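# Shelve labelled cartons on rack boards A and B

## Task

Place each carton on the rack board named on its label: A is the top board and B the bottom one. Each carton must rest flat on its base, directly on the board and not stacked on any other carton. If any carton drops or slides down by more than a few centimetres, the task fails.

## Robot and tools

ROBOT AND FRAME. There are two UR-style six-joint arms, left_arm and right_arm. Each has a 140 mm two-finger gripper and rides a carriage on one shared floor track that runs along y at x = 0. left_rail carries left_arm and is always the carriage on the +y side. right_rail carries right_arm. These names do not refer to sides of the images. Every arm base sits at x = 0, y = its carriage's position_m, z = 0.04 m, and faces +x. The scene frame is fixed to the table. Its top is z = 0, +x points where the arms face, +y points to their left and +z points up. The table starts at x = 0.17 m. Positions are in metres and angles in radians. The fingers of left_arm can fold when pushed. Grip with the outer quarter of its pads, because a grip nearer the palm may be loose or may slip. Do not press its fingertips into a surface. The fingers of right_arm are rigid.

execute_actions(actions, cameras). actions holds one action; an empty list just returns the state and images. An action can have:
- rows: up to 15 rows. Each row lasts one control step (1/30 s). A row is one flat list of 18 numbers in [-1, 1] covering both arms. The first 9 are for left_arm: six joint offsets (shoulder pan, shoulder lift, elbow, wrist 1, wrist 2, wrist 3), then gripper position, force_limit and speed. The last 9 are the same for right_arm. The joint numbers are offsets from the Joint targets the call started with, not from the previous row. A value of 1.0 means 1.481 rad for pan and lift and 2.222 rad for the elbow and wrists. To keep an arm where it is, send zeros for its joints and repeat its last three gripper numbers. A 0 in a gripper slot is a real command.
- steps: 1 to 450 control steps, default 15. It must be at least the number of rows. After the last row the arm keeps heading toward that row's target, so give far targets more steps.
- until: stops the action early once rail conditions hold, e.g. {"right_rail": {"position_status": ["!=", "moving"]}}, {"all": {"status": "ended"}} or {"any": {"status": "ended"}}. Number comparisons need an operator (=, !=, <, <=, >, >=).
- left_rail / right_rail: position_m (left -0.8 to 1.5 m, right -1.5 to 0.8 m) is an absolute place on the track. speed_m_s is 0.01 to 1. acceleration_factor is 0.1 to 1. {"stop": true} brakes the carriage. To drive, send position_m, then wait with until on position_status != moving. Let the carriage arrive before you aim the gripper at scene points. Keep the carriages at least 0.78 m apart.
cameras picks images from cam_low, cam_left_wrist and cam_right_wrist (672x504 each). [] means none; omitting it means all.

GRIPPER NUMBERS. position: +1 is fully open (140 mm), about -0.8 is where the pads touch, and -1 closes until blocked. force_limit: -1 to +1 sets grip force, roughly 14 N up to 58 N. speed: -1 is about 30 mm/s, +1 is about 250 mm/s; a faster close squeezes harder. After closing, check that object_status reads 2 (stopped while closing, so something is held). The other values are 0 moving, 1 blocked while opening, 3 reached the target or the pads met. To grip harder, raise force_limit and change position slightly, e.g. -1 to -0.98. position_measured is in counts: 3 is open, about 139 is 60 mm, 230 is pads touching.

move(target, speed, blend, stop_force, zero, blocking, cameras). target is one 18-number row laid out as above, or a list of up to 15 rows. All of them are offsets from the current Joint targets, not chained from the previous row. All joints travel together along a path. speed is the top joint speed in rad/s (0.01 to 3.14, default 0.5), as one value or one per target. blend (rad) rounds corners between listed targets. stop_force (4 to 120 N, both arms) ends an arm's path when its wrist sensor feels that much push against the motion. Use a slow speed with it. Leave it out when moving away from a contact. zero (default true) re-zeroes the sensor first. blocking=false returns early; then call wait or stop before sending rows. The result adds a move: line such as done, off_target, held, moving or fault.

wait(seconds 0 to 10) lets things run on. stop brakes a running move (not the carriages). zoom_image(camera, region [x0,y0,x1,y1] in pixels, max 504x504) enlarges part of the latest image. zero_wrist_force(arm) re-zeroes that arm's wrist sensor. read_manual gives licence text only. finished_scene(scene) ends the scene for good, so first confirm that every carton is placed correctly.

RESULTS. Joint positions and Joint targets each list one block per arm: rail (m) and then the six joints (rad). Joint torques are whole drive outputs, gravity included. Wrist force and torque are given in the gripper's own axes. The gripper's fingers point along its +z and close along its y. end_effector_position is the point between closed pads, in the scene frame, with the orientation as a wxyz quaternion; it may be off by a few centimetres. Also watch for "joint sent to its limit", "joint command not followed" (the clearance check edited the command), MOTOR HOT and fault lines. Rail position_status reads moving, done, contact_stop, time_out, stopped, stopped_with_arm, stopped_for_other_arm or stopped_for_other_carriage. position_answer reads taken or not_taken.

AVOID. An arm faults and stops for 10 s if net contact force reaches about 150 N or joint torque reaches its limit. The limits are pan and lift 290, elbow 132, wrist 1 29.2, wrist 2 27.5 and wrist 3 31 N m, and held weight counts. Avoid any contact between the two arms or their carriages. Do not drop or release moving cartons, do not push anything off the table, and avoid hard impacts, fast touches and heavy loads held far from their centre. Motors overheat if an arm holds a load or stays stretched out for a long time. Joints move at most about 2.09 to 3.14 rad/s, so big moves may need several calls.

Each tool is called after "Call:" as a command line: name --argument value for each argument, lists and objects as JSON in quotes; but a table of rows of numbers goes row by row, as --pt "numbers of a row", without its own name.

## Session

Scene 1 done. Now scene 2: look at the start state.

Call:
execute_actions --actions '[]'

Scene clock: 0.00 s.
left_arm: end_effector_position=(+0.3563, +0.7786, +0.5790) position_measured=3 object_status=3 end_effector_quat_wxyz=(+0.000, +0.000, +1.000, +0.000) | right_arm: end_effector_position=(+0.3563, -0.6214, +0.5790) position_measured=3 object_status=3 end_effector_quat_wxyz=(+0.000, +0.000, +1.000, +0.000)
Joint positions: left_arm=[0.7 -0.281 -2.157 1.821 -1.235 -1.571 -0.28] | right_arm=[-0.7 -0.281 -2.157 1.821 -1.235 -1.571 -0.28]
Joint velocities: within noise
Joint torques (N m): no reading
Wrist force (N): no reading
Wrist torque (N m): no reading
Wrist force, peak (N): no reading
Joint targets: left_arm=[0.700 -0.280 -2.157 1.821 -1.235 -1.571 -0.280] | right_arm=[-0.700 -0.281 -2.157 1.821 -1.235 -1.571 -0.280]
Tool commands: left_gripper/position=+1.0 left_gripper/force_limit=+1.0 left_gripper/speed=+1.0 right_gripper/position=+1.0 right_gripper/force_limit=+1.0 right_gripper/speed=+1.0
left_rail: position_m=0.700 position_status=done
right_rail: position_m=-0.700 position_status=done

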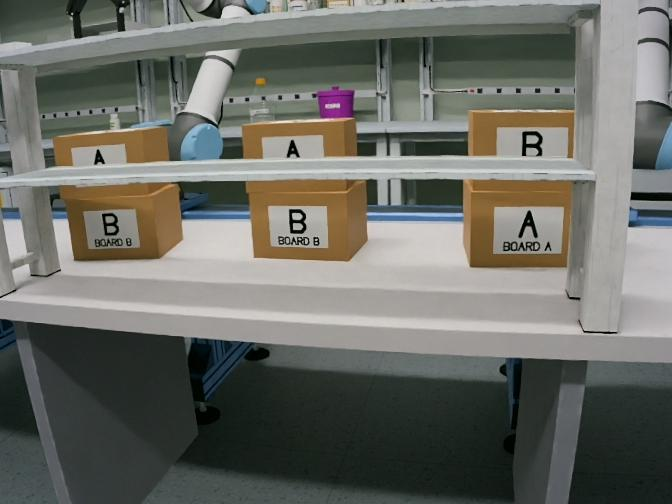

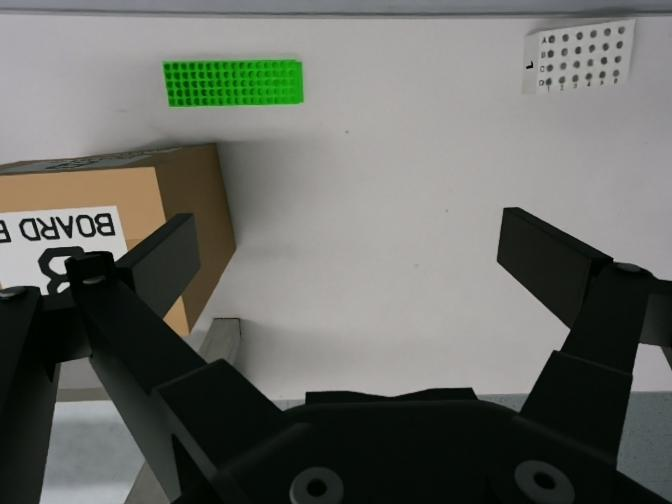

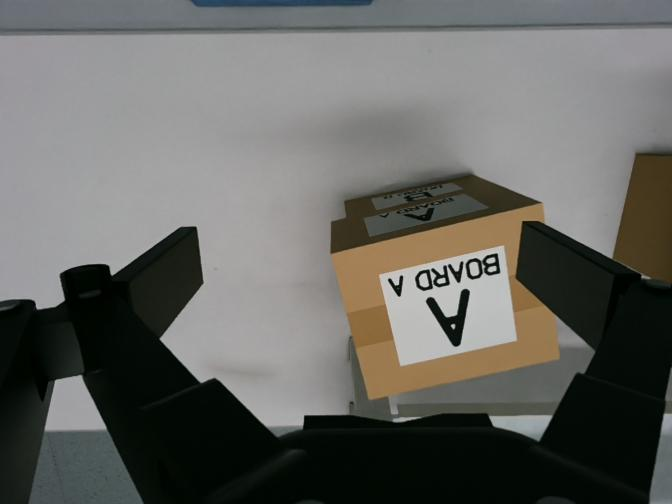

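Call:
move --target '[0.094531,0.052375,0.022153,0.397709,0.891539,0.416292,-1,0,-1,0.094868,0.052375,0.022153,0.397709,0.522502,-0.290054,-0.61,0,-1]' --speed 0.6 --cameras '[]'

Call:
move --target '[0.094531,0.052375,0.022153,0.397709,0.891539,0.416292,-1,0,-1,0.094868,0.052375,0.022153,0.397709,0.522502,-0.290054,-0.61,0,-1]' --speed 0.6

Scene clock: 112.60 s.
left_arm: end_effector_position=(+0.5034, +1.1201, +0.8452) position_measured=232 object_status=0 end_effector_quat_wxyz=(-0.439, +0.557, +0.289, +0.643) | right_arm: end_effector_position=(+0.2754, -0.2475, +0.7009) position_measured=206 object_status=3 end_effector_quat_wxyz=(-0.105, -0.035, +0.778, +0.619)
Joint positions: left_arm=[0.7 -0.14 -2.079 1.87 -0.351 0.41 0.644] | right_arm=[-0.7 -0.14 -2.079 1.87 -0.351 -0.41 -0.925]
Joint velocities: within noise
Joint torques (N m): left_arm=[12.56 15.84 -42.71 -0.49 4.36 2.53] | right_arm=[10.53 10.64 -35.67 1.74 5.43 -2.25]
Wrist force (N): left_arm=[-1.1 0.6 0.1] | right_arm=[0.5 0.2 0.4]
Wrist torque (N m): left_arm=[-0.19 0.11 0.33] | right_arm=[0.30 -0.28 0.15]
Wrist force, peak (N): left_arm=[0.8 -4.1 -0.5] | right_arm=[0.4 -2.1 -0.4]
Joint targets: left_arm=[0.700 -0.140 -2.079 1.870 -0.351 0.410 0.644] | right_arm=[-0.700 -0.140 -2.079 1.870 -0.351 -0.410 -0.925]
left_rail: position_m=0.700 position_status=done
right_rail: position_m=-0.700 position_status=done
move: done
No camera images: "cameras" was empty.

Scene clock: 116.57 s.
left_arm: end_effector_position=(+0.4707, +0.6249, +0.6154) position_measured=232 object_status=3 end_effector_quat_wxyz=(+0.105, -0.400, +0.699, -0.584) | right_arm: end_effector_position=(+0.4706, -0.2766, +0.6154) position_measured=206 object_status=3 end_effector_quat_wxyz=(+0.105, +0.400, +0.699, +0.583)
Joint positions: left_arm=[0.7 0 -2.002 1.919 0.532 2.391 1.569] | right_arm=[-0.7 0.001 -2.002 1.919 0.532 0.751 -1.569]
Joint velocities: within noise
Joint torques (N m): left_arm=[12.98 13.63 -38.22 2.87 3.62 2.59] | right_arm=[10.49 5.59 -33.46 3.28 2.43 -2.37]
Wrist force (N): left_arm=[-0.8 1.2 0.3] | right_arm=[0.4 0.3 -0.1]
Wrist torque (N m): left_arm=[-0.08 0.11 0.40] | right_arm=[0.30 -0.30 0.12]
Wrist force, peak (N): left_arm=[-1.6 -1.0 1.9] | right_arm=[-1.3 1.0 -0.2]
Joint targets: left_arm=[0.700 0.000 -2.002 1.919 0.532 2.391 1.569] | right_arm=[-0.700 0.001 -2.002 1.919 0.532 0.751 -1.569]
left_rail: position_m=0.700 position_status=done
right_rail: position_m=-0.700 position_status=done
move: done
camera_calibration:
cam_left_wrist: T_world_to_cam=[[-0.445568, 0.013954, -0.895139, 0.760915], [0.415319, 0.888994, -0.192872, -0.636161], [0.793082, -0.457706, -0.401903, 0.342727], [0, 0, 0, 1]] pos_world=[0.331438, 0.711794, 0.69617]
cam_right_wrist: T_world_to_cam=[[0.442602, -0.0254152, 0.896358, -0.759898], [0.4241, -0.874804, -0.234215, -0.295723], [0.79009, 0.48381, -0.376411, 0.169717], [0, 0, 0, 1]] pos_world=[0.327656, -0.360123, 0.675761]

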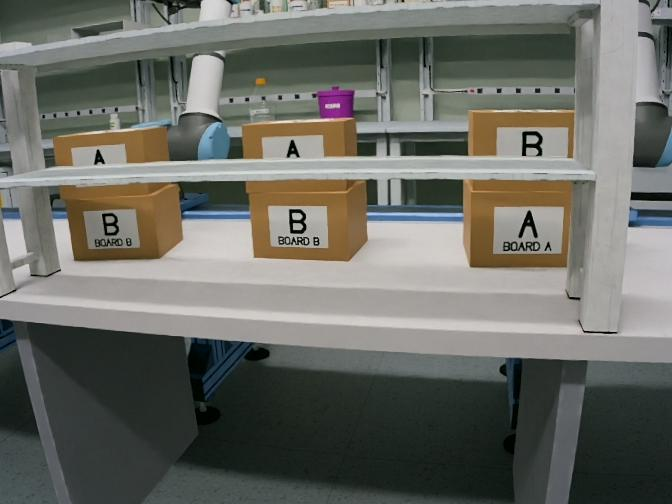

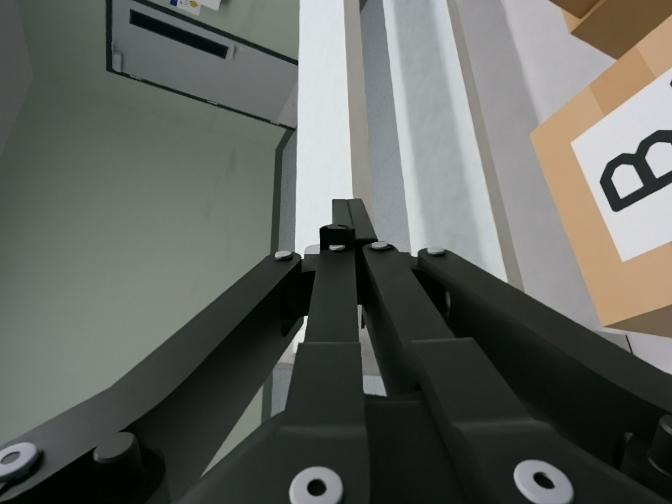

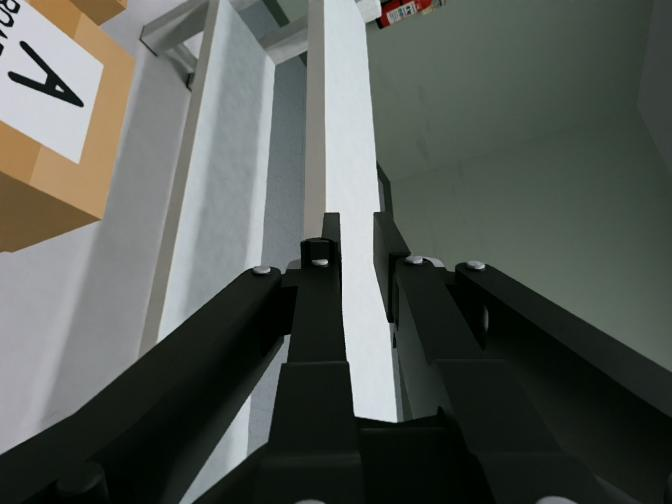

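Call:
execute_actions --actions '[{"left_rail": {"position_m": 0.25, "speed_m_s": 0.35, "acceleration_factor": 0.4}, "steps": 150, "until": {"left_rail": {"position_status": ["!=", "moving"]}}}]' --cameras '["cam_left_wrist", "cam_right_wrist"]'

Scene clock: 197.27 s.
left_arm: end_effector_position=(+0.4707, +0.1749, +0.6154) position_measured=232 object_status=3 end_effector_quat_wxyz=(+0.105, -0.400, +0.699, -0.584) end_effector_velocity=(+0.000, +0.000, -0.001) end_effector_angular_velocity=(+0.000, +0.002, +0.000) | right_arm: end_effector_position=(+0.4706, -0.2767, +0.6153) position_measured=206 object_status=3 end_effector_quat_wxyz=(+0.105, +0.400, +0.699, +0.583)
Joint positions: left_arm=[0.25 0 -2.002 1.919 0.532 2.391 1.569] | right_arm=[-0.7 0.001 -2.002 1.919 0.532 0.751 -1.569]
Joint velocities: left_arm=[-0.001 0 0 0.001 0.001 0 0] | right_arm=[within noise]
Joint torques (N m): left_arm=[10.36 13 -48.02 0.3 3.07 2.38] | right_arm=[9.01 2.39 -41.8 0.26 2.39 -1.93]
Wrist force (N): left_arm=[-0.9 1.4 0.1] | right_arm=[0.1 0.4 -0.3]
Wrist torque (N m): left_arm=[-0.04 0.15 0.40] | right_arm=[0.31 -0.25 0.11]
Wrist force, peak (N): left_arm=[-1.4 1.2 -0.5] | right_arm=[0.6 0.5 -0.5]
Joint targets: left_arm=[0.250 0.000 -2.002 1.919 0.532 2.391 1.569] | right_arm=[-0.700 0.001 -2.002 1.919 0.532 0.751 -1.569]
Tool commands: left_gripper/position=-1.0 left_gripper/force_limit=+0.0 left_gripper/speed=-1.0 right_gripper/position=-0.61 right_gripper/force_limit=+0.0 right_gripper/speed=-1.0
left_rail: position_m=0.250 speed_m_s=0.35 position_status=done
right_rail: position_m=-0.700 position_status=done
camera_calibration:
cam_left_wrist: T_world_to_cam=[[-0.445619, 0.0139339, -0.895114, 0.767153], [0.415473, 0.888894, -0.193, -0.236097], [0.792973, -0.4579, -0.401897, 0.136968], [0, 0, 0, 1]] pos_world=[0.331338, 0.261894, 0.69617]
cam_right_wrist: T_world_to_cam=[[0.442631, -0.0252925, 0.896347, -0.759855], [0.424054, -0.87486, -0.234091, -0.295812], [0.790098, 0.483716, -0.376515, 0.169751], [0, 0, 0, 1]] pos_world=[0.327656, -0.360124, 0.67576]
Images, in order (width x height): cam_left_wrist 672x504, cam_right_wrist 672x504.

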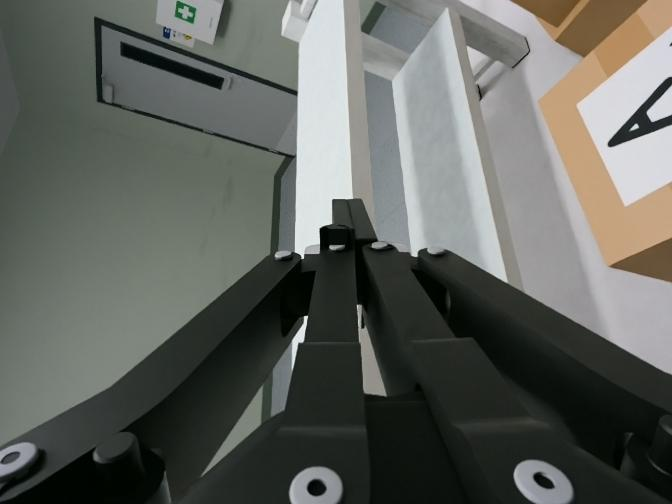

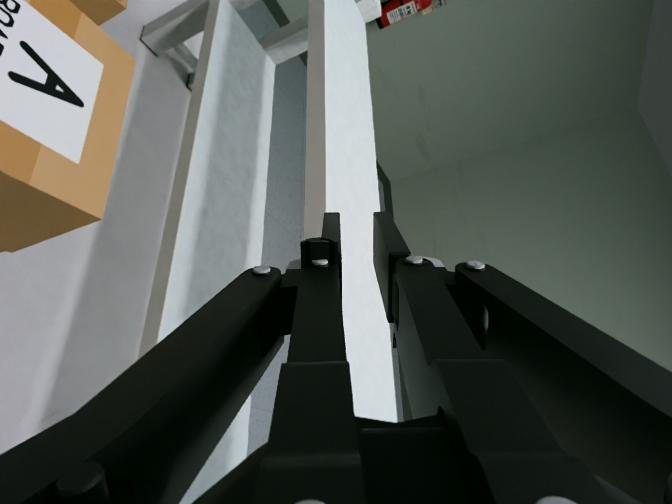

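Call:
execute_actions --actions '[{"right_rail": {"position_m": -0.635, "speed_m_s": 0.15, "acceleration_factor": 0.4}, "steps": 90, "until": {"right_rail": {"position_status": ["!=", "moving"]}}}]' --cameras '[]'

Call:
move --target '[0,0.093827,0.272196,-0.334733,0,0,-1,0,-1,0,0.093827,0.272196,-0.334733,0,0,-0.61,0,-1]' --speed 0.3 --cameras '["cam_left_wrist", "cam_right_wrist"]'

Scene clock: 290.00 s.
left_arm: end_effector_position=(+0.4707, +0.1749, +0.6154) position_measured=232 object_status=3 end_effector_quat_wxyz=(+0.105, -0.400, +0.699, -0.584) | right_arm: end_effector_position=(+0.4706, -0.2117, +0.6153) position_measured=206 object_status=3 end_effector_quat_wxyz=(+0.105, +0.400, +0.699, +0.583) end_effector_velocity=(+0.000, +0.000, +0.001) end_effector_angular_velocity=(-0.001, -0.002, +0.000)
Joint positions: left_arm=[0.25 0 -2.002 1.919 0.532 2.391 1.569] | right_arm=[-0.635 0.001 -2.002 1.919 0.532 0.751 -1.569]
Joint velocities: left_arm=[within noise] | right_arm=[0.001 -0.001 -0.001 0 0 0 -0.001]
Joint torques (N m): left_arm=[9.21 9.71 -55.15 -0.75 2.52 2.32] | right_arm=[7.55 2.4 -48.7 -1.54 2.33 -1.94]
Wrist force (N): left_arm=[-1.1 1.1 0.2] | right_arm=[0.1 0.3 0.0]
Wrist torque (N m): left_arm=[-0.08 0.18 0.40] | right_arm=[0.29 -0.23 0.11]
Wrist force, peak (N): left_arm=[-1.0 1.7 0.5] | right_arm=[-0.5 0.5 -0.6]
Joint targets: left_arm=[0.250 0.000 -2.002 1.919 0.532 2.391 1.569] | right_arm=[-0.635 0.001 -2.002 1.919 0.532 0.751 -1.569]
Tool commands: left_gripper/position=-1.0 left_gripper/force_limit=+0.0 left_gripper/speed=-1.0 right_gripper/position=-0.61 right_gripper/force_limit=+0.0 right_gripper/speed=-1.0
left_rail: position_m=0.250 speed_m_s=0.35 position_status=done
right_rail: position_m=-0.635 speed_m_s=0.15 position_status=done
No camera images: "cameras" was empty.

Scene clock: 293.03 s.
left_arm: end_effector_position=(+0.4317, +0.1749, +0.2475) position_measured=232 object_status=3 end_effector_quat_wxyz=(+0.105, -0.400, +0.699, -0.584) | right_arm: end_effector_position=(+0.4317, -0.2117, +0.2474) position_measured=206 object_status=3 end_effector_quat_wxyz=(+0.105, +0.400, +0.699, +0.583)
Joint positions: left_arm=[0.25 0 -1.863 2.524 -0.211 2.391 1.569] | right_arm=[-0.635 0.001 -1.863 2.524 -0.211 0.751 -1.569]
Joint velocities: within noise
Joint torques (N m): left_arm=[4.93 10.06 -27.88 -2.7 1.02 2.39] | right_arm=[5.97 3.88 -22.72 -3.02 2.25 -1.83]
Wrist force (N): left_arm=[-0.5 1.0 0.4] | right_arm=[0.2 0.3 0.3]
Wrist torque (N m): left_arm=[-0.10 0.04 0.41] | right_arm=[0.31 -0.25 0.14]
Wrist force, peak (N): left_arm=[-0.8 2.6 0.4] | right_arm=[0.9 2.2 -0.9]
Joint targets: left_arm=[0.250 0.000 -1.863 2.524 -0.211 2.391 1.569] | right_arm=[-0.635 0.001 -1.863 2.524 -0.211 0.751 -1.569]
left_rail: position_m=0.250 speed_m_s=0.35 position_status=done
right_rail: position_m=-0.635 speed_m_s=0.15 position_status=done
move: done
camera_calibration:
cam_left_wrist: T_world_to_cam=[[-0.445619, 0.0139339, -0.895114, 0.420463], [0.415473, 0.888894, -0.193, -0.290809], [0.792973, -0.4579, -0.401897, 0.0199897], [0, 0, 0, 1]] pos_world=[0.292338, 0.261794, 0.32827]
cam_right_wrist: T_world_to_cam=[[0.442631, -0.0252925, 0.896347, -0.411182], [0.424054, -0.87486, -0.234091, -0.30853], [0.790098, 0.483716, -0.376515, 0.0306031], [0, 0, 0, 1]] pos_world=[0.288656, -0.295124, 0.30786]
Images, in order (width x height): cam_left_wrist 672x504, cam_right_wrist 672x504.

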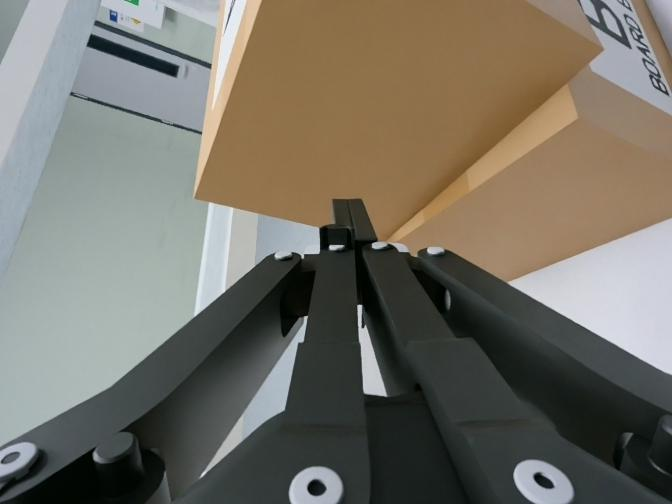

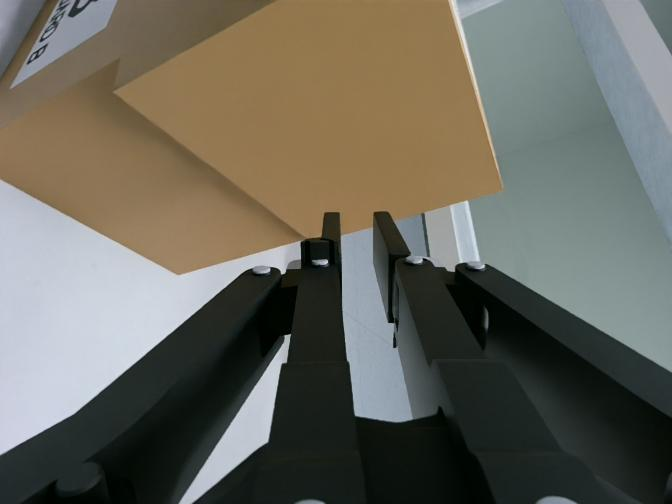

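Call:
execute_actions --actions '[{"left_rail": {"position_m": 0.212, "speed_m_s": 0.05}, "right_rail": {"position_m": -0.592, "speed_m_s": 0.05}, "steps": 90, "until": {"left_rail": {"position_status": ["!=", "moving"]}, "right_rail": {"position_status": ["!=", "moving"]}}}]' --cameras '[]'

Call:
zero_wrist_force --arm "left_arm"

Call:
zero_wrist_force --arm "right_arm"

Call:
execute_actions --actions '[{"left_rail": {"position_m": 0.2025, "speed_m_s": 0.01}, "right_rail": {"position_m": -0.5835, "speed_m_s": 0.01}, "steps": 90, "until": {"left_rail": {"position_status": ["!=", "moving"]}, "right_rail": {"position_status": ["!=", "moving"]}}}]' --cameras '[]'

Scene clock: 326.13 s.
left_arm: end_effector_position=(+0.4317, +0.1369, +0.2474) position_measured=232 object_status=3 end_effector_quat_wxyz=(+0.105, -0.400, +0.699, -0.584) | right_arm: end_effector_position=(+0.4316, -0.1687, +0.2473) position_measured=206 object_status=3 end_effector_quat_wxyz=(+0.105, +0.400, +0.699, +0.583)
Joint positions: left_arm=[0.212 0 -1.863 2.524 -0.211 2.391 1.569] | right_arm=[-0.592 0.001 -1.863 2.524 -0.211 0.751 -1.569]
Joint velocities: within noise
Joint torques (N m): left_arm=[6.41 8.99 -35.57 -0.05 -1.26 2.43] | right_arm=[2.31 2.37 -31.21 -0.75 2.13 -1.93]
Wrist force (N): left_arm=[-0.6 0.8 0.2] | right_arm=[0.1 0.1 0.1]
Wrist torque (N m): left_arm=[-0.15 0.07 0.40] | right_arm=[0.27 -0.23 0.14]
Wrist force, peak (N): left_arm=[-1.2 0.9 0.4] | right_arm=[0.8 0.2 0.6]
Joint targets: left_arm=[0.212 0.000 -1.863 2.524 -0.211 2.391 1.569] | right_arm=[-0.592 0.001 -1.863 2.524 -0.211 0.751 -1.569]
Tool commands: left_gripper/position=-1.0 left_gripper/force_limit=+0.0 left_gripper/speed=-1.0 right_gripper/position=-0.61 right_gripper/force_limit=+0.0 right_gripper/speed=-1.0
left_rail: position_m=0.212 speed_m_s=0.05 position_status=done
right_rail: position_m=-0.592 speed_m_s=0.05 position_status=done
No camera images: "cameras" was empty.

Wrist force sensor zeroed.

Wrist force sensor zeroed.

Scene clock: 327.37 s.
left_arm: end_effector_position=(+0.4317, +0.1274, +0.2474) position_measured=232 object_status=3 end_effector_quat_wxyz=(+0.105, -0.400, +0.699, -0.584) | right_arm: end_effector_position=(+0.4316, -0.1602, +0.2473) position_measured=206 object_status=3 end_effector_quat_wxyz=(+0.105, +0.400, +0.699, +0.583)
Joint positions: left_arm=[0.202 0 -1.863 2.524 -0.211 2.391 1.569] | right_arm=[-0.583 0.001 -1.863 2.524 -0.211 0.751 -1.569]
Joint velocities: within noise
Joint torques (N m): left_arm=[5.2 9.49 -37.78 0.92 1.06 2.51] | right_arm=[3 1.85 -34.1 0.09 2 -1.87]
Wrist force (N, zeroed by zero_wrist_force): left_arm=[-4.1 -1.7 -6.6] | right_arm=[-0.8 0.8 -1.0]
Wrist torque (N m, zeroed by zero_wrist_force): left_arm=[0.06 -0.06 -0.02] | right_arm=[0.06 -0.06 -0.02]
Wrist force, peak (N, zeroed by zero_wrist_force): left_arm=[-4.1 -1.7 -6.6] | right_arm=[-1.2 0.7 -1.1]
Joint targets: left_arm=[0.203 0.000 -1.863 2.524 -0.211 2.391 1.569] | right_arm=[-0.584 0.001 -1.863 2.524 -0.211 0.751 -1.569]
Tool commands: left_gripper/position=-1.0 left_gripper/force_limit=+0.0 left_gripper/speed=-1.0 right_gripper/position=-0.61 right_gripper/force_limit=+0.0 right_gripper/speed=-1.0
left_rail: position_m=0.202 position_m_goal=0.203 speed_m_s=0.01 position_status=done
right_rail: position_m=-0.583 position_m_goal=-0.584 speed_m_s=0.01 position_status=done
No camera images: "cameras" was empty.

Call:
execute_actions --actions '[{"left_rail": {"position_m": 0.2000}, "right_rail": {"position_m": -0.5803}, "steps": 90, "until": {"left_rail": {"position_status": ["!=", "moving"]}, "right_rail": {"position_status": ["!=", "moving"]}}}]' --cameras '[]'

Scene clock: 332.23 s.
left_arm: end_effector_position=(+0.4317, +0.1250, +0.2474) position_measured=232 object_status=3 end_effector_quat_wxyz=(+0.105, -0.400, +0.699, -0.584) | right_arm: end_effector_position=(+0.4317, -0.1571, +0.2474) position_measured=206 object_status=3 end_effector_quat_wxyz=(+0.106, +0.400, +0.699, +0.583)
Joint positions: left_arm=[0.2 0 -1.863 2.524 -0.211 2.391 1.569] | right_arm=[-0.58 0.001 -1.863 2.524 -0.211 0.751 -1.569]
Joint velocities: within noise
Joint torques (N m): left_arm=[-20.73 8.38 -43.77 1.41 5.85 2.13] | right_arm=[10.7 1.08 -30.37 1.96 -9.98 -1.7]
Wrist force (N, zeroed by zero_wrist_force): left_arm=[-31.2 -10.2 -48.8] | right_arm=[-32.9 12.6 -59.2]
Wrist torque (N m, zeroed by zero_wrist_force): left_arm=[0.24 -0.61 -0.14] | right_arm=[-0.09 -0.21 0.02]
Wrist force, peak (N, zeroed by zero_wrist_force): left_arm=[-31.2 -10.2 -48.8] | right_arm=[-32.9 12.6 -59.2]
Joint targets: left_arm=[0.200 0.000 -1.863 2.524 -0.211 2.391 1.569] | right_arm=[-0.580 0.001 -1.863 2.524 -0.211 0.751 -1.569]
Tool commands: left_gripper/position=-1.0 left_gripper/force_limit=+0.0 left_gripper/speed=-1.0 right_gripper/position=-0.61 right_gripper/force_limit=+0.0 right_gripper/speed=-1.0
left_rail: position_m=0.200 speed_m_s=0.01 position_status=done
right_rail: position_m=-0.580 speed_m_s=0.01 position_status=done
No camera images: "cameras" was empty.

Call:
move --target '[0,-0.016844,-0.008000,0.019227,0,0,-1,0,-1,0,-0.016844,-0.008000,0.019227,0,0,-0.61,0,-1]' --speed 0.03 --cameras '["cam_low"]'

Scene clock: 341.40 s.
left_arm: end_effector_position=(+0.4317, +0.1249, +0.2624) position_measured=232 object_status=3 end_effector_quat_wxyz=(+0.105, -0.400, +0.699, -0.584) | right_arm: end_effector_position=(+0.4316, -0.1569, +0.2623) position_measured=206 object_status=3 end_effector_quat_wxyz=(+0.105, +0.400, +0.699, +0.583)
Joint positions: left_arm=[0.2 0 -1.887 2.506 -0.169 2.391 1.569] | right_arm=[-0.58 0.001 -1.887 2.506 -0.169 0.751 -1.569]
Joint velocities: within noise
Joint torques (N m): left_arm=[-30.17 -32.42 -54.7 1.61 18.58 2.19] | right_arm=[22.35 -24.19 -48.05 1.96 -19.23 -1.51]
Wrist force (N, zeroed by zero_wrist_force): left_arm=[-38.1 5.3 -34.8] | right_arm=[-39.2 -8.8 -34.4]
Wrist torque (N m, zeroed by zero_wrist_force): left_arm=[-0.19 -1.07 0.02] | right_arm=[0.45 -0.68 -0.08]
Wrist force, peak (N, zeroed by zero_wrist_force): left_arm=[-32.2 -8.9 -50.5] | right_arm=[-34.4 11.9 -61.6]
Joint targets: left_arm=[0.200 0.000 -1.888 2.506 -0.169 2.391 1.569] | right_arm=[-0.580 0.001 -1.888 2.506 -0.169 0.751 -1.569]
left_rail: position_m=0.200 speed_m_s=0.01 position_status=done
right_rail: position_m=-0.580 speed_m_s=0.01 position_status=done
move: done
Images, in order (width x height): cam_low 672x504.

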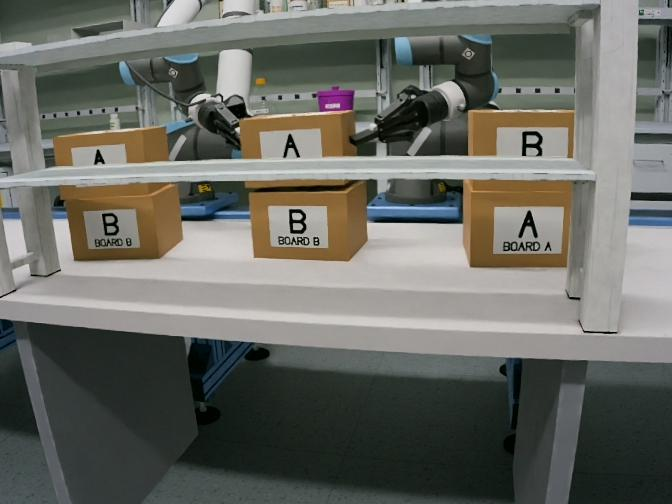

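Call:
move --pt "0 -0.114542 -0.251102 0.327447 0 0 -1 0 -1 0 -0.114542 -0.251102 0.327447 0 0 -0.61 0 -1" --pt "0 0.024525 -0.306565 0.290218 0 0 -1 0 -1 0 0.024525 -0.306565 0.290218 0 0 -0.61 0 -1" --pt "0 0.120170 -0.356084 0.275988 0 0 -1 0 -1 0 0.120170 -0.356084 0.275988 0 0 -0.61 0 -1" --pt "0 0.203192 -0.406823 0.271392 0 0 -1 0 -1 0 0.203192 -0.406823 0.271392 0 0 -0.61 0 -1" --blend '[0.03, 0.02, 0.02, 0]' --speed '[0.18, 0.12, 0.12, 0.12]' --cameras '["cam_right_wrist"]'

Scene clock: 361.93 s.
left_arm: end_effector_position=(+0.7186, +0.1247, +0.6153) position_measured=232 object_status=3 end_effector_quat_wxyz=(+0.105, -0.400, +0.699, -0.584) | right_arm: end_effector_position=(+0.7186, -0.1568, +0.6152) position_measured=206 object_status=3 end_effector_quat_wxyz=(+0.105, +0.400, +0.699, +0.583)
Joint positions: left_arm=[0.2 0 -1.587 1.603 0.434 2.391 1.569] | right_arm=[-0.58 0.001 -1.587 1.603 0.434 0.751 -1.569]
Joint velocities: within noise
Joint torques (N m): left_arm=[-19.3 -32.44 -64.29 -3.25 19.49 2.1] | right_arm=[19.03 -42.1 -56.51 -5.27 -19.13 -1.22]
Wrist force (N, zeroed by zero_wrist_force): left_arm=[-33.0 5.4 -29.9] | right_arm=[-34.7 -7.0 -29.6]
Wrist torque (N m, zeroed by zero_wrist_force): left_arm=[-0.14 -0.91 0.02] | right_arm=[0.71 -0.65 -0.19]
Wrist force, peak (N, zeroed by zero_wrist_force): left_arm=[-38.2 5.0 -34.9] | right_arm=[-39.2 -8.1 -34.9]
Joint targets: left_arm=[0.200 0.000 -1.587 1.602 0.434 2.391 1.569] | right_arm=[-0.580 0.001 -1.587 1.602 0.434 0.751 -1.569]
left_rail: position_m=0.200 speed_m_s=0.01 position_status=done
right_rail: position_m=-0.580 speed_m_s=0.01 position_status=done
move: done
camera_calibration:
cam_right_wrist: T_world_to_cam=[[0.442667, -0.0252709, 0.89633, -0.866467], [0.424088, -0.874839, -0.234108, -0.296153], [0.79006, 0.483754, -0.376545, -0.0840499], [0, 0, 0, 1]] pos_world=[0.575556, -0.240323, 0.67566]
Images, in order (width x height): cam_right_wrist 672x504.

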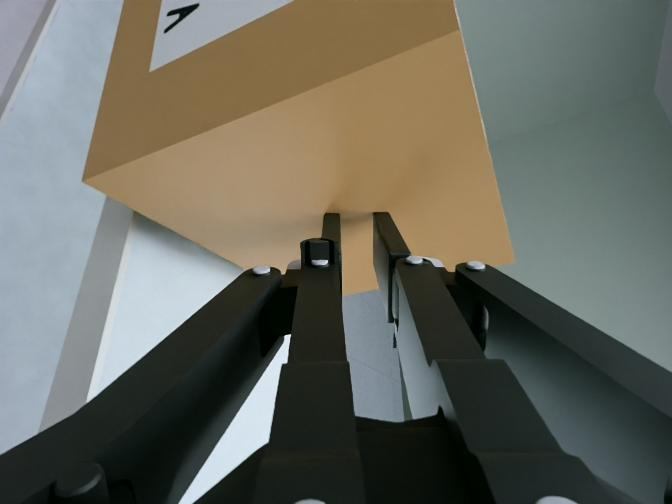

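Call:
move --target '[0,0.001916,0.028681,-0.029958,0,0,-1,0,-1,0,0.001916,0.028681,-0.029958,0,0,-0.61,0,-1]' --speed 0.04 --cameras '[]'

Scene clock: 368.27 s.
left_arm: end_effector_position=(+0.7186, +0.1247, +0.5776) position_measured=232 object_status=3 end_effector_quat_wxyz=(+0.105, -0.400, +0.699, -0.584) | right_arm: end_effector_position=(+0.7185, -0.1568, +0.5775) position_measured=206 object_status=3 end_effector_quat_wxyz=(+0.105, +0.400, +0.699, +0.584)
Joint positions: left_arm=[0.2 0 -1.584 1.666 0.368 2.391 1.569] | right_arm=[-0.58 0.001 -1.584 1.666 0.368 0.751 -1.569]
Joint velocities: within noise
Joint torques (N m): left_arm=[-33.94 -16.54 -30.21 -1.88 16.4 1.93] | right_arm=[42.42 -17.73 -25.1 -1.98 -13.09 -0.91]
Wrist force (N, zeroed by zero_wrist_force): left_arm=[-31.1 -8.3 -44.5] | right_arm=[-28.8 11.2 -47.2]
Wrist torque (N m, zeroed by zero_wrist_force): left_arm=[0.32 -0.70 -0.16] | right_arm=[0.08 -0.17 0.04]
Wrist force, peak (N, zeroed by zero_wrist_force): left_arm=[-31.0 -8.6 -45.1] | right_arm=[-28.1 11.2 -48.2]
Joint targets: left_arm=[0.200 0.000 -1.584 1.666 0.368 2.391 1.569] | right_arm=[-0.580 0.001 -1.584 1.666 0.368 0.751 -1.569]
left_rail: position_m=0.200 speed_m_s=0.01 position_status=done
right_rail: position_m=-0.580 speed_m_s=0.01 position_status=done
move: done
No camera images: "cameras" was empty.

Call:
execute_actions --actions '[{"left_rail": {"position_m": 0.2080}, "right_rail": {"position_m": -0.5883}, "steps": 90, "until": {"left_rail": {"position_status": ["!=", "moving"]}, "right_rail": {"position_status": ["!=", "moving"]}}}]' --cameras '[]'

Call:
move --pt "0 -0.041084 0.023753 0.003630 0 0 -1 0 -1 0 -0.041084 0.023753 0.003630 0 0 -0.61 0 -1" --pt "0 -0.081275 0.047556 0.006615 0 0 -1 0 -1 0 -0.081275 0.047556 0.006615 0 0 -0.61 0 -1" --blend '[0.01, 0]' --speed 0.1 --cameras '[]'

Call:
zero_wrist_force --arm "left_arm"

Call:
zero_wrist_force --arm "right_arm"

Call:
execute_actions --actions '[{"left_rail": {"position_m": 0.2013}, "right_rail": {"position_m": -0.5816}, "steps": 90, "until": {"left_rail": {"position_status": ["!=", "moving"]}, "right_rail": {"position_status": ["!=", "moving"]}}}]' --cameras '[]'

Scene clock: 383.57 s.
left_arm: end_effector_position=(+0.7186, +0.1327, +0.5773) position_measured=232 object_status=3 end_effector_quat_wxyz=(+0.105, -0.400, +0.699, -0.584) | right_arm: end_effector_position=(+0.7186, -0.1648, +0.5772) position_measured=206 object_status=3 end_effector_quat_wxyz=(+0.105, +0.400, +0.699, +0.583)
Joint positions: left_arm=[0.208 0 -1.584 1.666 0.368 2.391 1.569] | right_arm=[-0.588 0.001 -1.584 1.666 0.368 0.751 -1.569]
Joint velocities: within noise
Joint torques (N m): left_arm=[10.96 -46.36 -44.32 -1.11 -1.58 1.75] | right_arm=[-13.97 -53.72 -37.22 -1.99 -3.51 -0.62]
Wrist force (N, zeroed by zero_wrist_force): left_arm=[0.1 0.4 0.3] | right_arm=[0.6 -1.1 0.5]
Wrist torque (N m, zeroed by zero_wrist_force): left_arm=[0.07 -0.02 0.00] | right_arm=[-0.28 -0.18 -0.01]
Wrist force, peak (N, zeroed by zero_wrist_force): left_arm=[-30.9 -8.9 -45.1] | right_arm=[-28.5 11.6 -47.9]
Joint targets: left_arm=[0.208 0.000 -1.584 1.666 0.368 2.391 1.569] | right_arm=[-0.588 0.001 -1.584 1.666 0.368 0.751 -1.569]
Tool commands: left_gripper/position=-1.0 left_gripper/force_limit=+0.0 left_gripper/speed=-1.0 right_gripper/position=-0.61 right_gripper/force_limit=+0.0 right_gripper/speed=-1.0
left_rail: position_m=0.208 speed_m_s=0.01 position_status=done
right_rail: position_m=-0.588 speed_m_s=0.01 position_status=done
No camera images: "cameras" was empty.

Scene clock: 385.20 s.
left_arm: end_effector_position=(+0.6458, +0.1328, +0.5803) position_measured=232 object_status=3 end_effector_quat_wxyz=(+0.105, -0.400, +0.699, -0.584) | right_arm: end_effector_position=(+0.6458, -0.1649, +0.5803) position_measured=206 object_status=3 end_effector_quat_wxyz=(+0.105, +0.400, +0.699, +0.583)
Joint positions: left_arm=[0.208 0 -1.704 1.772 0.382 2.391 1.569] | right_arm=[-0.588 0.001 -1.704 1.772 0.382 0.751 -1.569]
Joint velocities: within noise
Joint torques (N m): left_arm=[10.19 -57.66 -37.54 2.97 -1.17 1.69] | right_arm=[-11.2 -45.02 -30.99 4.01 -3.51 -0.62]
Wrist force (N, zeroed by zero_wrist_force): left_arm=[0.0 0.5 0.2] | right_arm=[-1.2 -0.2 0.0]
Wrist torque (N m, zeroed by zero_wrist_force): left_arm=[0.10 0.02 -0.02] | right_arm=[-0.29 -0.33 -0.09]
Wrist force, peak (N, zeroed by zero_wrist_force): left_arm=[0.8 0.7 -0.6] | right_arm=[1.3 -1.4 0.8]
Joint targets: left_arm=[0.208 0.000 -1.704 1.772 0.382 2.391 1.569] | right_arm=[-0.588 0.001 -1.704 1.772 0.382 0.751 -1.569]
left_rail: position_m=0.208 speed_m_s=0.01 position_status=done
right_rail: position_m=-0.588 speed_m_s=0.01 position_status=done
move: done
No camera images: "cameras" was empty.

Wrist force sensor zeroed.

Wrist force sensor zeroed.

Scene clock: 386.17 s.
left_arm: end_effector_position=(+0.6457, +0.1262, +0.5803) position_measured=232 object_status=3 end_effector_quat_wxyz=(+0.105, -0.400, +0.699, -0.584) | right_arm: end_effector_position=(+0.6457, -0.1582, +0.5803) position_measured=206 object_status=3 end_effector_quat_wxyz=(+0.105, +0.400, +0.699, +0.583)
Joint positions: left_arm=[0.201 0 -1.704 1.772 0.382 2.391 1.569] | right_arm=[-0.582 0.001 -1.704 1.772 0.383 0.751 -1.569]
Joint velocities: within noise
Joint torques (N m): left_arm=[-5.21 -54.18 -40.31 2.31 3.67 1.68] | right_arm=[1.37 -42.98 -34.96 0.49 -3.53 -0.5]
Wrist force (N, zeroed by zero_wrist_force): left_arm=[-13.3 -3.6 -19.5] | right_arm=[-10.8 0.4 -19.2]
Wrist torque (N m, zeroed by zero_wrist_force): left_arm=[0.06 -0.27 -0.04] | right_arm=[0.08 -0.04 -0.04]
Wrist force, peak (N, zeroed by zero_wrist_force): left_arm=[-13.3 -3.6 -19.5] | right_arm=[-10.8 0.4 -19.2]
Joint targets: left_arm=[0.201 0.000 -1.704 1.772 0.382 2.391 1.569] | right_arm=[-0.582 0.001 -1.704 1.772 0.382 0.751 -1.569]
Tool commands: left_gripper/position=-1.0 left_gripper/force_limit=+0.0 left_gripper/speed=-1.0 right_gripper/position=-0.61 right_gripper/force_limit=+0.0 right_gripper/speed=-1.0
left_rail: position_m=0.201 speed_m_s=0.01 position_status=done
right_rail: position_m=-0.582 speed_m_s=0.01 position_status=done
No camera images: "cameras" was empty.

Call:
execute_actions --actions '[{"left_rail": {"position_m": 0.2008}, "right_rail": {"position_m": -0.5811}, "steps": 60, "until": {"left_rail": {"position_status": ["!=", "moving"]}, "right_rail": {"position_status": ["!=", "moving"]}}}]' --cameras '[]'

Call:
move --pt "0 0.040191 -0.023803 -0.002985 0 0 -1 0 -1 0 0.040191 -0.023803 -0.002985 0 0 -0.61 0 -1" --pt "0 0.081155 -0.049818 -0.004274 0 0 -1 0 -1 0 0.081155 -0.049818 -0.004274 0 0 -0.61 0 -1" --blend '[0.005, 0]' --speed 0.03 --cameras '["cam_right_wrist"]'

Call:
zoom_image --camera "cam_right_wrist" --region '[60, 60, 340, 420]'

Scene clock: 395.03 s.
left_arm: end_effector_position=(+0.6457, +0.1256, +0.5803) position_measured=232 object_status=3 end_effector_quat_wxyz=(+0.105, -0.400, +0.699, -0.584) | right_arm: end_effector_position=(+0.6457, -0.1577, +0.5803) position_measured=206 object_status=3 end_effector_quat_wxyz=(+0.105, +0.400, +0.699, +0.583)
Joint positions: left_arm=[0.201 0 -1.704 1.772 0.382 2.391 1.569] | right_arm=[-0.581 0.001 -1.704 1.772 0.382 0.751 -1.569]
Joint velocities: within noise
Joint torques (N m): left_arm=[-31.14 -14.26 -45.42 0.58 9.49 1.96] | right_arm=[24.76 -23.73 -46.2 -2.12 -3.49 -0.63]
Wrist force (N, zeroed by zero_wrist_force): left_arm=[-19.7 -4.0 -28.9] | right_arm=[-17.4 1.2 -28.6]
Wrist torque (N m, zeroed by zero_wrist_force): left_arm=[0.14 -0.40 -0.07] | right_arm=[0.07 -0.13 -0.03]
Wrist force, peak (N, zeroed by zero_wrist_force): left_arm=[-19.7 -4.0 -28.9] | right_arm=[-17.4 1.2 -28.6]
Joint targets: left_arm=[0.201 0.000 -1.704 1.772 0.382 2.391 1.569] | right_arm=[-0.581 0.001 -1.704 1.772 0.382 0.751 -1.569]
Tool commands: left_gripper/position=-1.0 left_gripper/force_limit=+0.0 left_gripper/speed=-1.0 right_gripper/position=-0.61 right_gripper/force_limit=+0.0 right_gripper/speed=-1.0
left_rail: position_m=0.201 speed_m_s=0.01 position_status=done
right_rail: position_m=-0.581 speed_m_s=0.01 position_status=done
No camera images: "cameras" was empty.

Scene clock: 399.37 s.
left_arm: end_effector_position=(+0.7186, +0.1255, +0.5803) position_measured=232 object_status=3 end_effector_quat_wxyz=(+0.105, -0.400, +0.699, -0.584) | right_arm: end_effector_position=(+0.7186, -0.1576, +0.5802) position_measured=206 object_status=3 end_effector_quat_wxyz=(+0.105, +0.400, +0.699, +0.583)
Joint positions: left_arm=[0.201 0 -1.584 1.661 0.373 2.391 1.569] | right_arm=[-0.581 0.001 -1.584 1.661 0.373 0.751 -1.569]
Joint velocities: within noise
Joint torques (N m): left_arm=[-32.26 -27.41 -64.63 -1.01 9.5 1.73] | right_arm=[23.4 -32.93 -49.6 -1.79 -3.58 -0.24]
Wrist force (N, zeroed by zero_wrist_force): left_arm=[-21.2 3.4 -21.6] | right_arm=[-18.8 -3.2 -21.7]
Wrist torque (N m, zeroed by zero_wrist_force): left_arm=[-0.12 -0.54 0.07] | right_arm=[0.12 -0.17 -0.13]
Wrist force, peak (N, zeroed by zero_wrist_force): left_arm=[-17.6 -9.3 -32.5] | right_arm=[-15.1 6.6 -31.8]
Joint targets: left_arm=[0.201 0.000 -1.584 1.661 0.373 2.391 1.569] | right_arm=[-0.581 0.001 -1.584 1.661 0.373 0.751 -1.569]
left_rail: position_m=0.201 speed_m_s=0.01 position_status=done
right_rail: position_m=-0.581 speed_m_s=0.01 position_status=done
move: done
camera_calibration:
cam_right_wrist: T_world_to_cam=[[0.442705, -0.0253489, 0.896309, -0.835185], [0.424047, -0.874837, -0.234188, -0.304927], [0.790061, 0.483754, -0.376546, -0.0969693], [0, 0, 0, 1]] pos_world=[0.575656, -0.241024, 0.64066]
Images, in order (width x height): cam_right_wrist 672x504.

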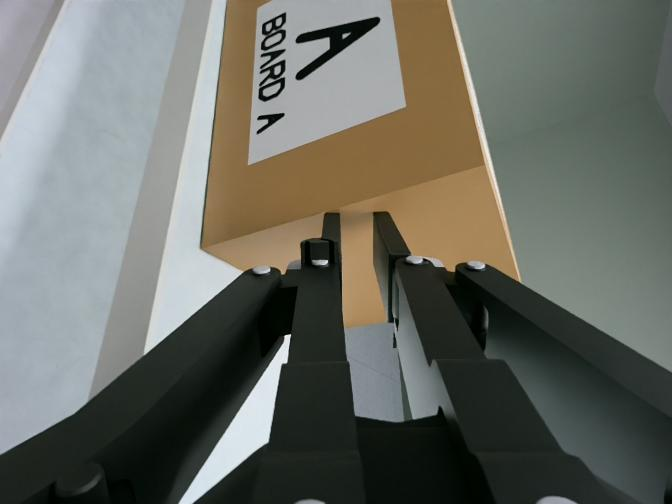

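Scaled by 1.400.

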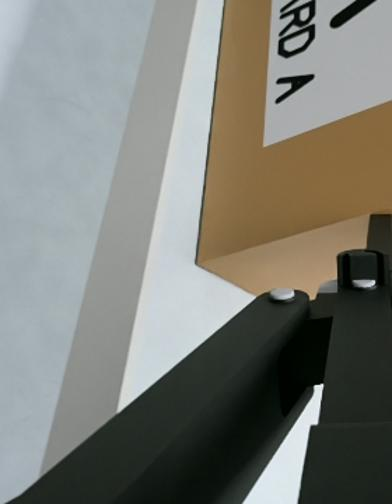

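Call:
execute_actions --actions '[{"left_rail": {"position_m": 0.2093}, "right_rail": {"position_m": -0.5896}, "steps": 90, "until": {"left_rail": {"position_status": ["!=", "moving"]}, "right_rail": {"position_status": ["!=", "moving"]}}}]' --cameras '[]'

Call:
move --pt "0 -0.084818 0.024320 0.032212 0 0 -1 0 -1 0 -0.084818 0.024320 0.032212 0 0 -0.61 0 -1" --pt "0 -0.281971 0.116208 0.071730 0 0 -1 0 -1 0 -0.281971 0.116208 0.071730 0 0 -0.61 0 -1" --pt "0 -0.271306 0.321388 -0.140558 0 0 -1 0 -1 0 -0.271306 0.321388 -0.140558 0 0 -0.61 0 -1" --blend '[0.02, 0.03, 0]' --speed '[0.15, 0.3, 0.3]' --cameras '["cam_low", "cam_left_wrist", "cam_right_wrist"]'

Scene clock: 426.93 s.
left_arm: end_effector_position=(+0.7187, +0.1340, +0.5803) position_measured=232 object_status=3 end_effector_quat_wxyz=(+0.105, -0.400, +0.699, -0.584) | right_arm: end_effector_position=(+0.7187, -0.1661, +0.5802) position_measured=206 object_status=3 end_effector_quat_wxyz=(+0.105, +0.400, +0.699, +0.583)
Joint positions: left_arm=[0.209 -0.001 -1.584 1.661 0.373 2.391 1.569] | right_arm=[-0.59 0.001 -1.584 1.661 0.373 0.751 -1.569]
Joint velocities: within noise
Joint torques (N m): left_arm=[8.95 -38.03 -55.68 -1.33 -1.47 1.75] | right_arm=[-11.23 -42.44 -44.52 -2.07 -3.54 -0.01]
Wrist force (N, zeroed by zero_wrist_force): left_arm=[-0.2 -0.1 -0.2] | right_arm=[0.4 -0.7 0.7]
Wrist torque (N m, zeroed by zero_wrist_force): left_arm=[-0.04 0.04 0.02] | right_arm=[0.04 0.48 0.08]
Wrist force, peak (N, zeroed by zero_wrist_force): left_arm=[-21.2 2.9 -22.1] | right_arm=[-18.8 -3.5 -22.0]
Joint targets: left_arm=[0.209 0.000 -1.584 1.661 0.373 2.391 1.569] | right_arm=[-0.590 0.001 -1.584 1.661 0.373 0.751 -1.569]
Tool commands: left_gripper/position=-1.0 left_gripper/force_limit=+0.0 left_gripper/speed=-1.0 right_gripper/position=-0.61 right_gripper/force_limit=+0.0 right_gripper/speed=-1.0
left_rail: position_m=0.209 speed_m_s=0.01 position_status=done
right_rail: position_m=-0.590 speed_m_s=0.01 position_status=done
No camera images: "cameras" was empty.

Scene clock: 430.83 s.
left_arm: end_effector_position=(+0.4387, +0.1342, +0.3555) position_measured=232 object_status=3 end_effector_quat_wxyz=(+0.105, -0.400, +0.699, -0.584) | right_arm: end_effector_position=(+0.4387, -0.1663, +0.3555) position_measured=206 object_status=3 end_effector_quat_wxyz=(+0.105, +0.400, +0.699, +0.583)
Joint positions: left_arm=[0.209 0 -1.986 2.375 0.061 2.391 1.569] | right_arm=[-0.59 0.001 -1.986 2.375 0.061 0.751 -1.569]
Joint velocities: within noise
Joint torques (N m): left_arm=[10.2 12.91 -34.98 -3.02 0.62 1.55] | right_arm=[-4.52 7.09 -28.84 -3.31 -0.19 -0.07]
Wrist force (N, zeroed by zero_wrist_force): left_arm=[-0.3 -0.2 -0.1] | right_arm=[0.7 -0.8 0.5]
Wrist torque (N m, zeroed by zero_wrist_force): left_arm=[-0.06 0.04 0.01] | right_arm=[0.03 0.43 0.05]
Wrist force, peak (N, zeroed by zero_wrist_force): left_arm=[1.3 0.8 -1.6] | right_arm=[2.5 -1.6 -0.9]
Joint targets: left_arm=[0.209 0.000 -1.986 2.375 0.061 2.391 1.569] | right_arm=[-0.590 0.001 -1.986 2.375 0.061 0.751 -1.569]
left_rail: position_m=0.209 speed_m_s=0.01 position_status=done
right_rail: position_m=-0.590 speed_m_s=0.01 position_status=done
move: done
camera_calibration:
cam_left_wrist: T_world_to_cam=[[-0.445582, 0.0140137, -0.895131, 0.520889], [0.415513, 0.888893, -0.19292, -0.236812], [0.792972, -0.457901, -0.401898, 0.0392938], [0, 0, 0, 1]] pos_world=[0.299338, 0.221193, 0.43637]
cam_right_wrist: T_world_to_cam=[[0.442561, -0.0253363, 0.89638, -0.509943], [0.424072, -0.874848, -0.234101, -0.246497], [0.790128, 0.483734, -0.376429, 0.0437357], [0, 0, 0, 1]] pos_world=[0.295656, -0.249724, 0.415861]

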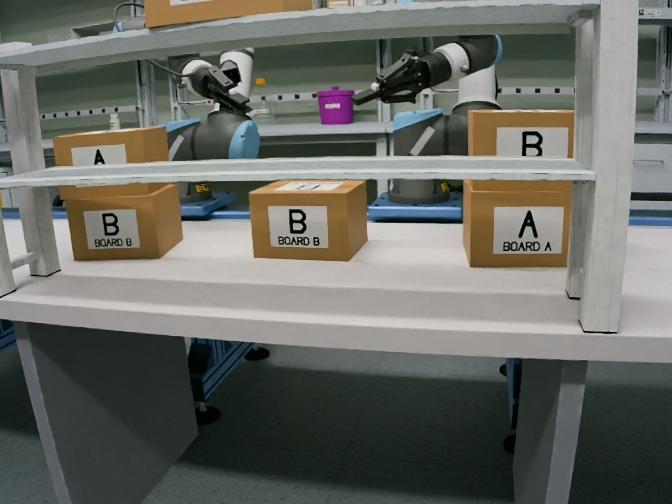

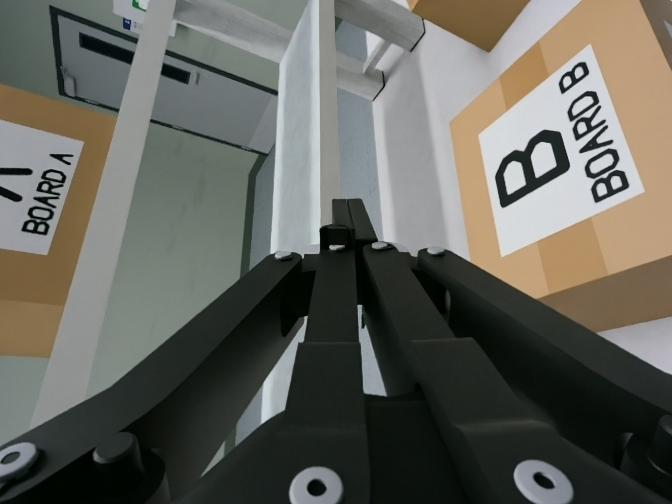

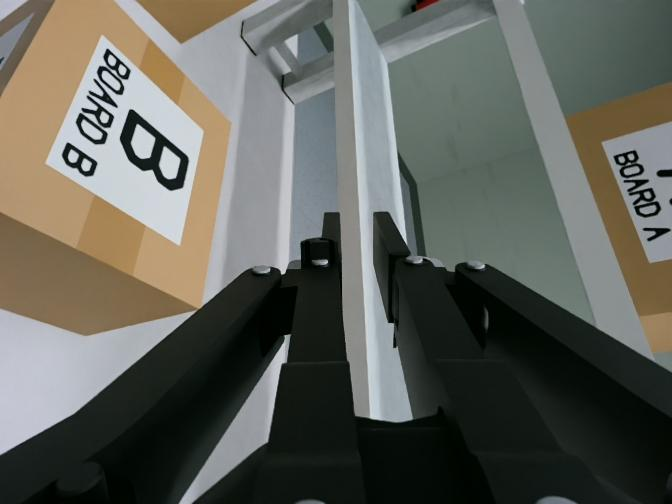

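Call:
execute_actions --actions '[]' --cameras '["cam_left_wrist", "cam_right_wrist"]'

Call:
zoom_image --camera "cam_right_wrist" --region '[100, 60, 400, 360]'

Call:
zoom_image --camera "cam_left_wrist" --region '[320, 60, 620, 360]'

Scene clock: 468.83 s.
left_arm: end_effector_position=(+0.4387, +0.1342, +0.3554) position_measured=232 object_status=3 end_effector_quat_wxyz=(+0.105, -0.400, +0.699, -0.584) | right_arm: end_effector_position=(+0.4386, -0.1663, +0.3553) position_measured=206 object_status=3 end_effector_quat_wxyz=(+0.105, +0.400, +0.699, +0.583)
Joint positions: left_arm=[0.209 0 -1.986 2.375 0.061 2.391 1.569] | right_arm=[-0.59 0.001 -1.986 2.375 0.061 0.751 -1.569]
Joint velocities: within noise
Joint torques (N m): left_arm=[7.59 15.02 -37.82 -0.61 2.22 1.6] | right_arm=[2.42 7.39 -34.63 -1.09 2.54 -0.05]
Wrist force (N, zeroed by zero_wrist_force): left_arm=[-0.4 -0.2 -0.1] | right_arm=[0.9 -0.7 1.0]
Wrist torque (N m, zeroed by zero_wrist_force): left_arm=[-0.04 0.07 0.01] | right_arm=[0.04 0.38 0.06]
Wrist force, peak (N, zeroed by zero_wrist_force): left_arm=[-0.2 -0.5 -0.3] | right_arm=[0.9 -0.7 1.0]
Joint targets: left_arm=[0.209 0.000 -1.986 2.375 0.061 2.391 1.569] | right_arm=[-0.590 0.001 -1.986 2.375 0.061 0.751 -1.569]
Tool commands: left_gripper/position=-1.0 left_gripper/force_limit=+0.0 left_gripper/speed=-1.0 right_gripper/position=-0.61 right_gripper/force_limit=+0.0 right_gripper/speed=-1.0
left_rail: position_m=0.209 speed_m_s=0.01 position_status=done
right_rail: position_m=-0.590 speed_m_s=0.01 position_status=done
camera_calibration:
cam_left_wrist: T_world_to_cam=[[-0.445619, 0.0139339, -0.895114, 0.520732], [0.415473, 0.888894, -0.193, -0.236715], [0.792973, -0.4579, -0.401897, 0.0391671], [0, 0, 0, 1]] pos_world=[0.299338, 0.221094, 0.43617]
cam_right_wrist: T_world_to_cam=[[0.442631, -0.0252925, 0.896347, -0.509848], [0.424054, -0.87486, -0.234091, -0.246522], [0.790098, 0.483716, -0.376515, 0.0437377], [0, 0, 0, 1]] pos_world=[0.295656, -0.249724, 0.41576]
Images, in order (width x height): cam_left_wrist 672x504, cam_right_wrist 672x504.

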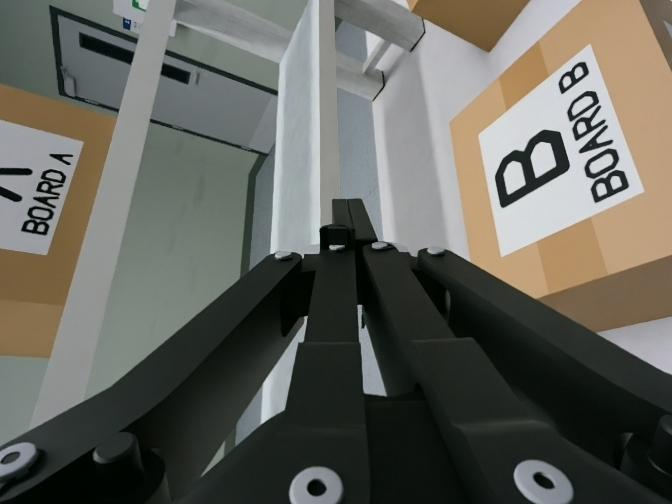

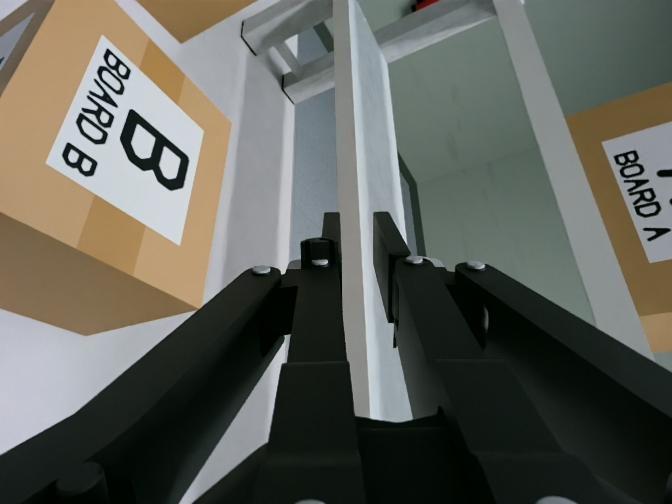

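Scaled by 1.680.

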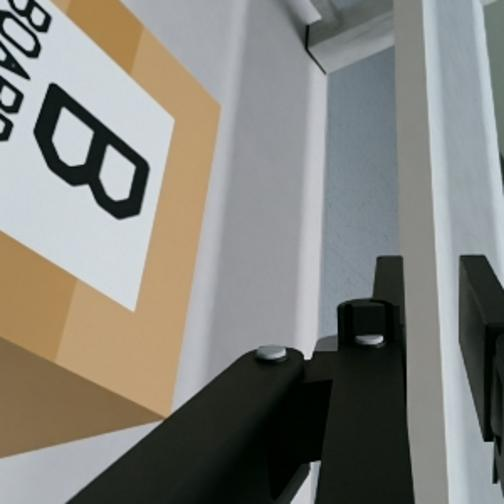

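Scaled by 1.680.

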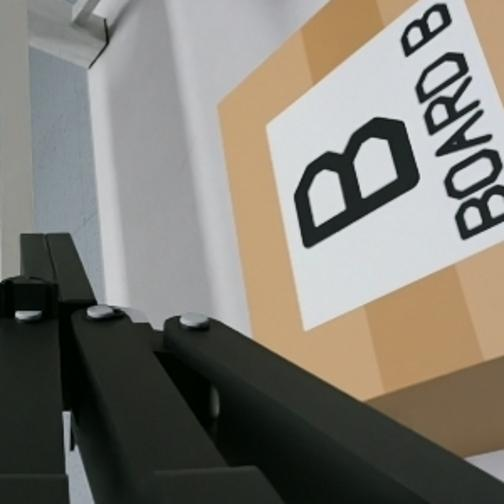

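Call:
zoom_image --camera "cam_right_wrist" --region '[0, 0, 240, 240]'

Scaled by 2.100.

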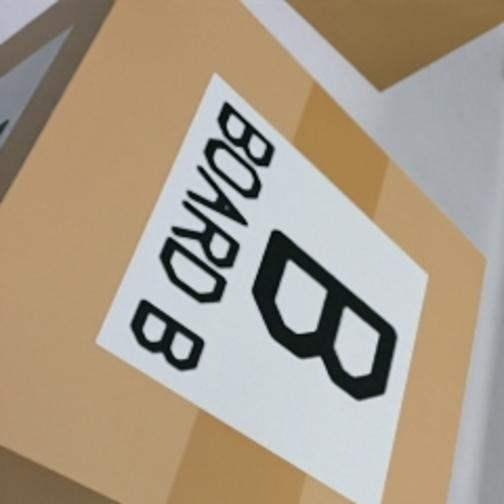

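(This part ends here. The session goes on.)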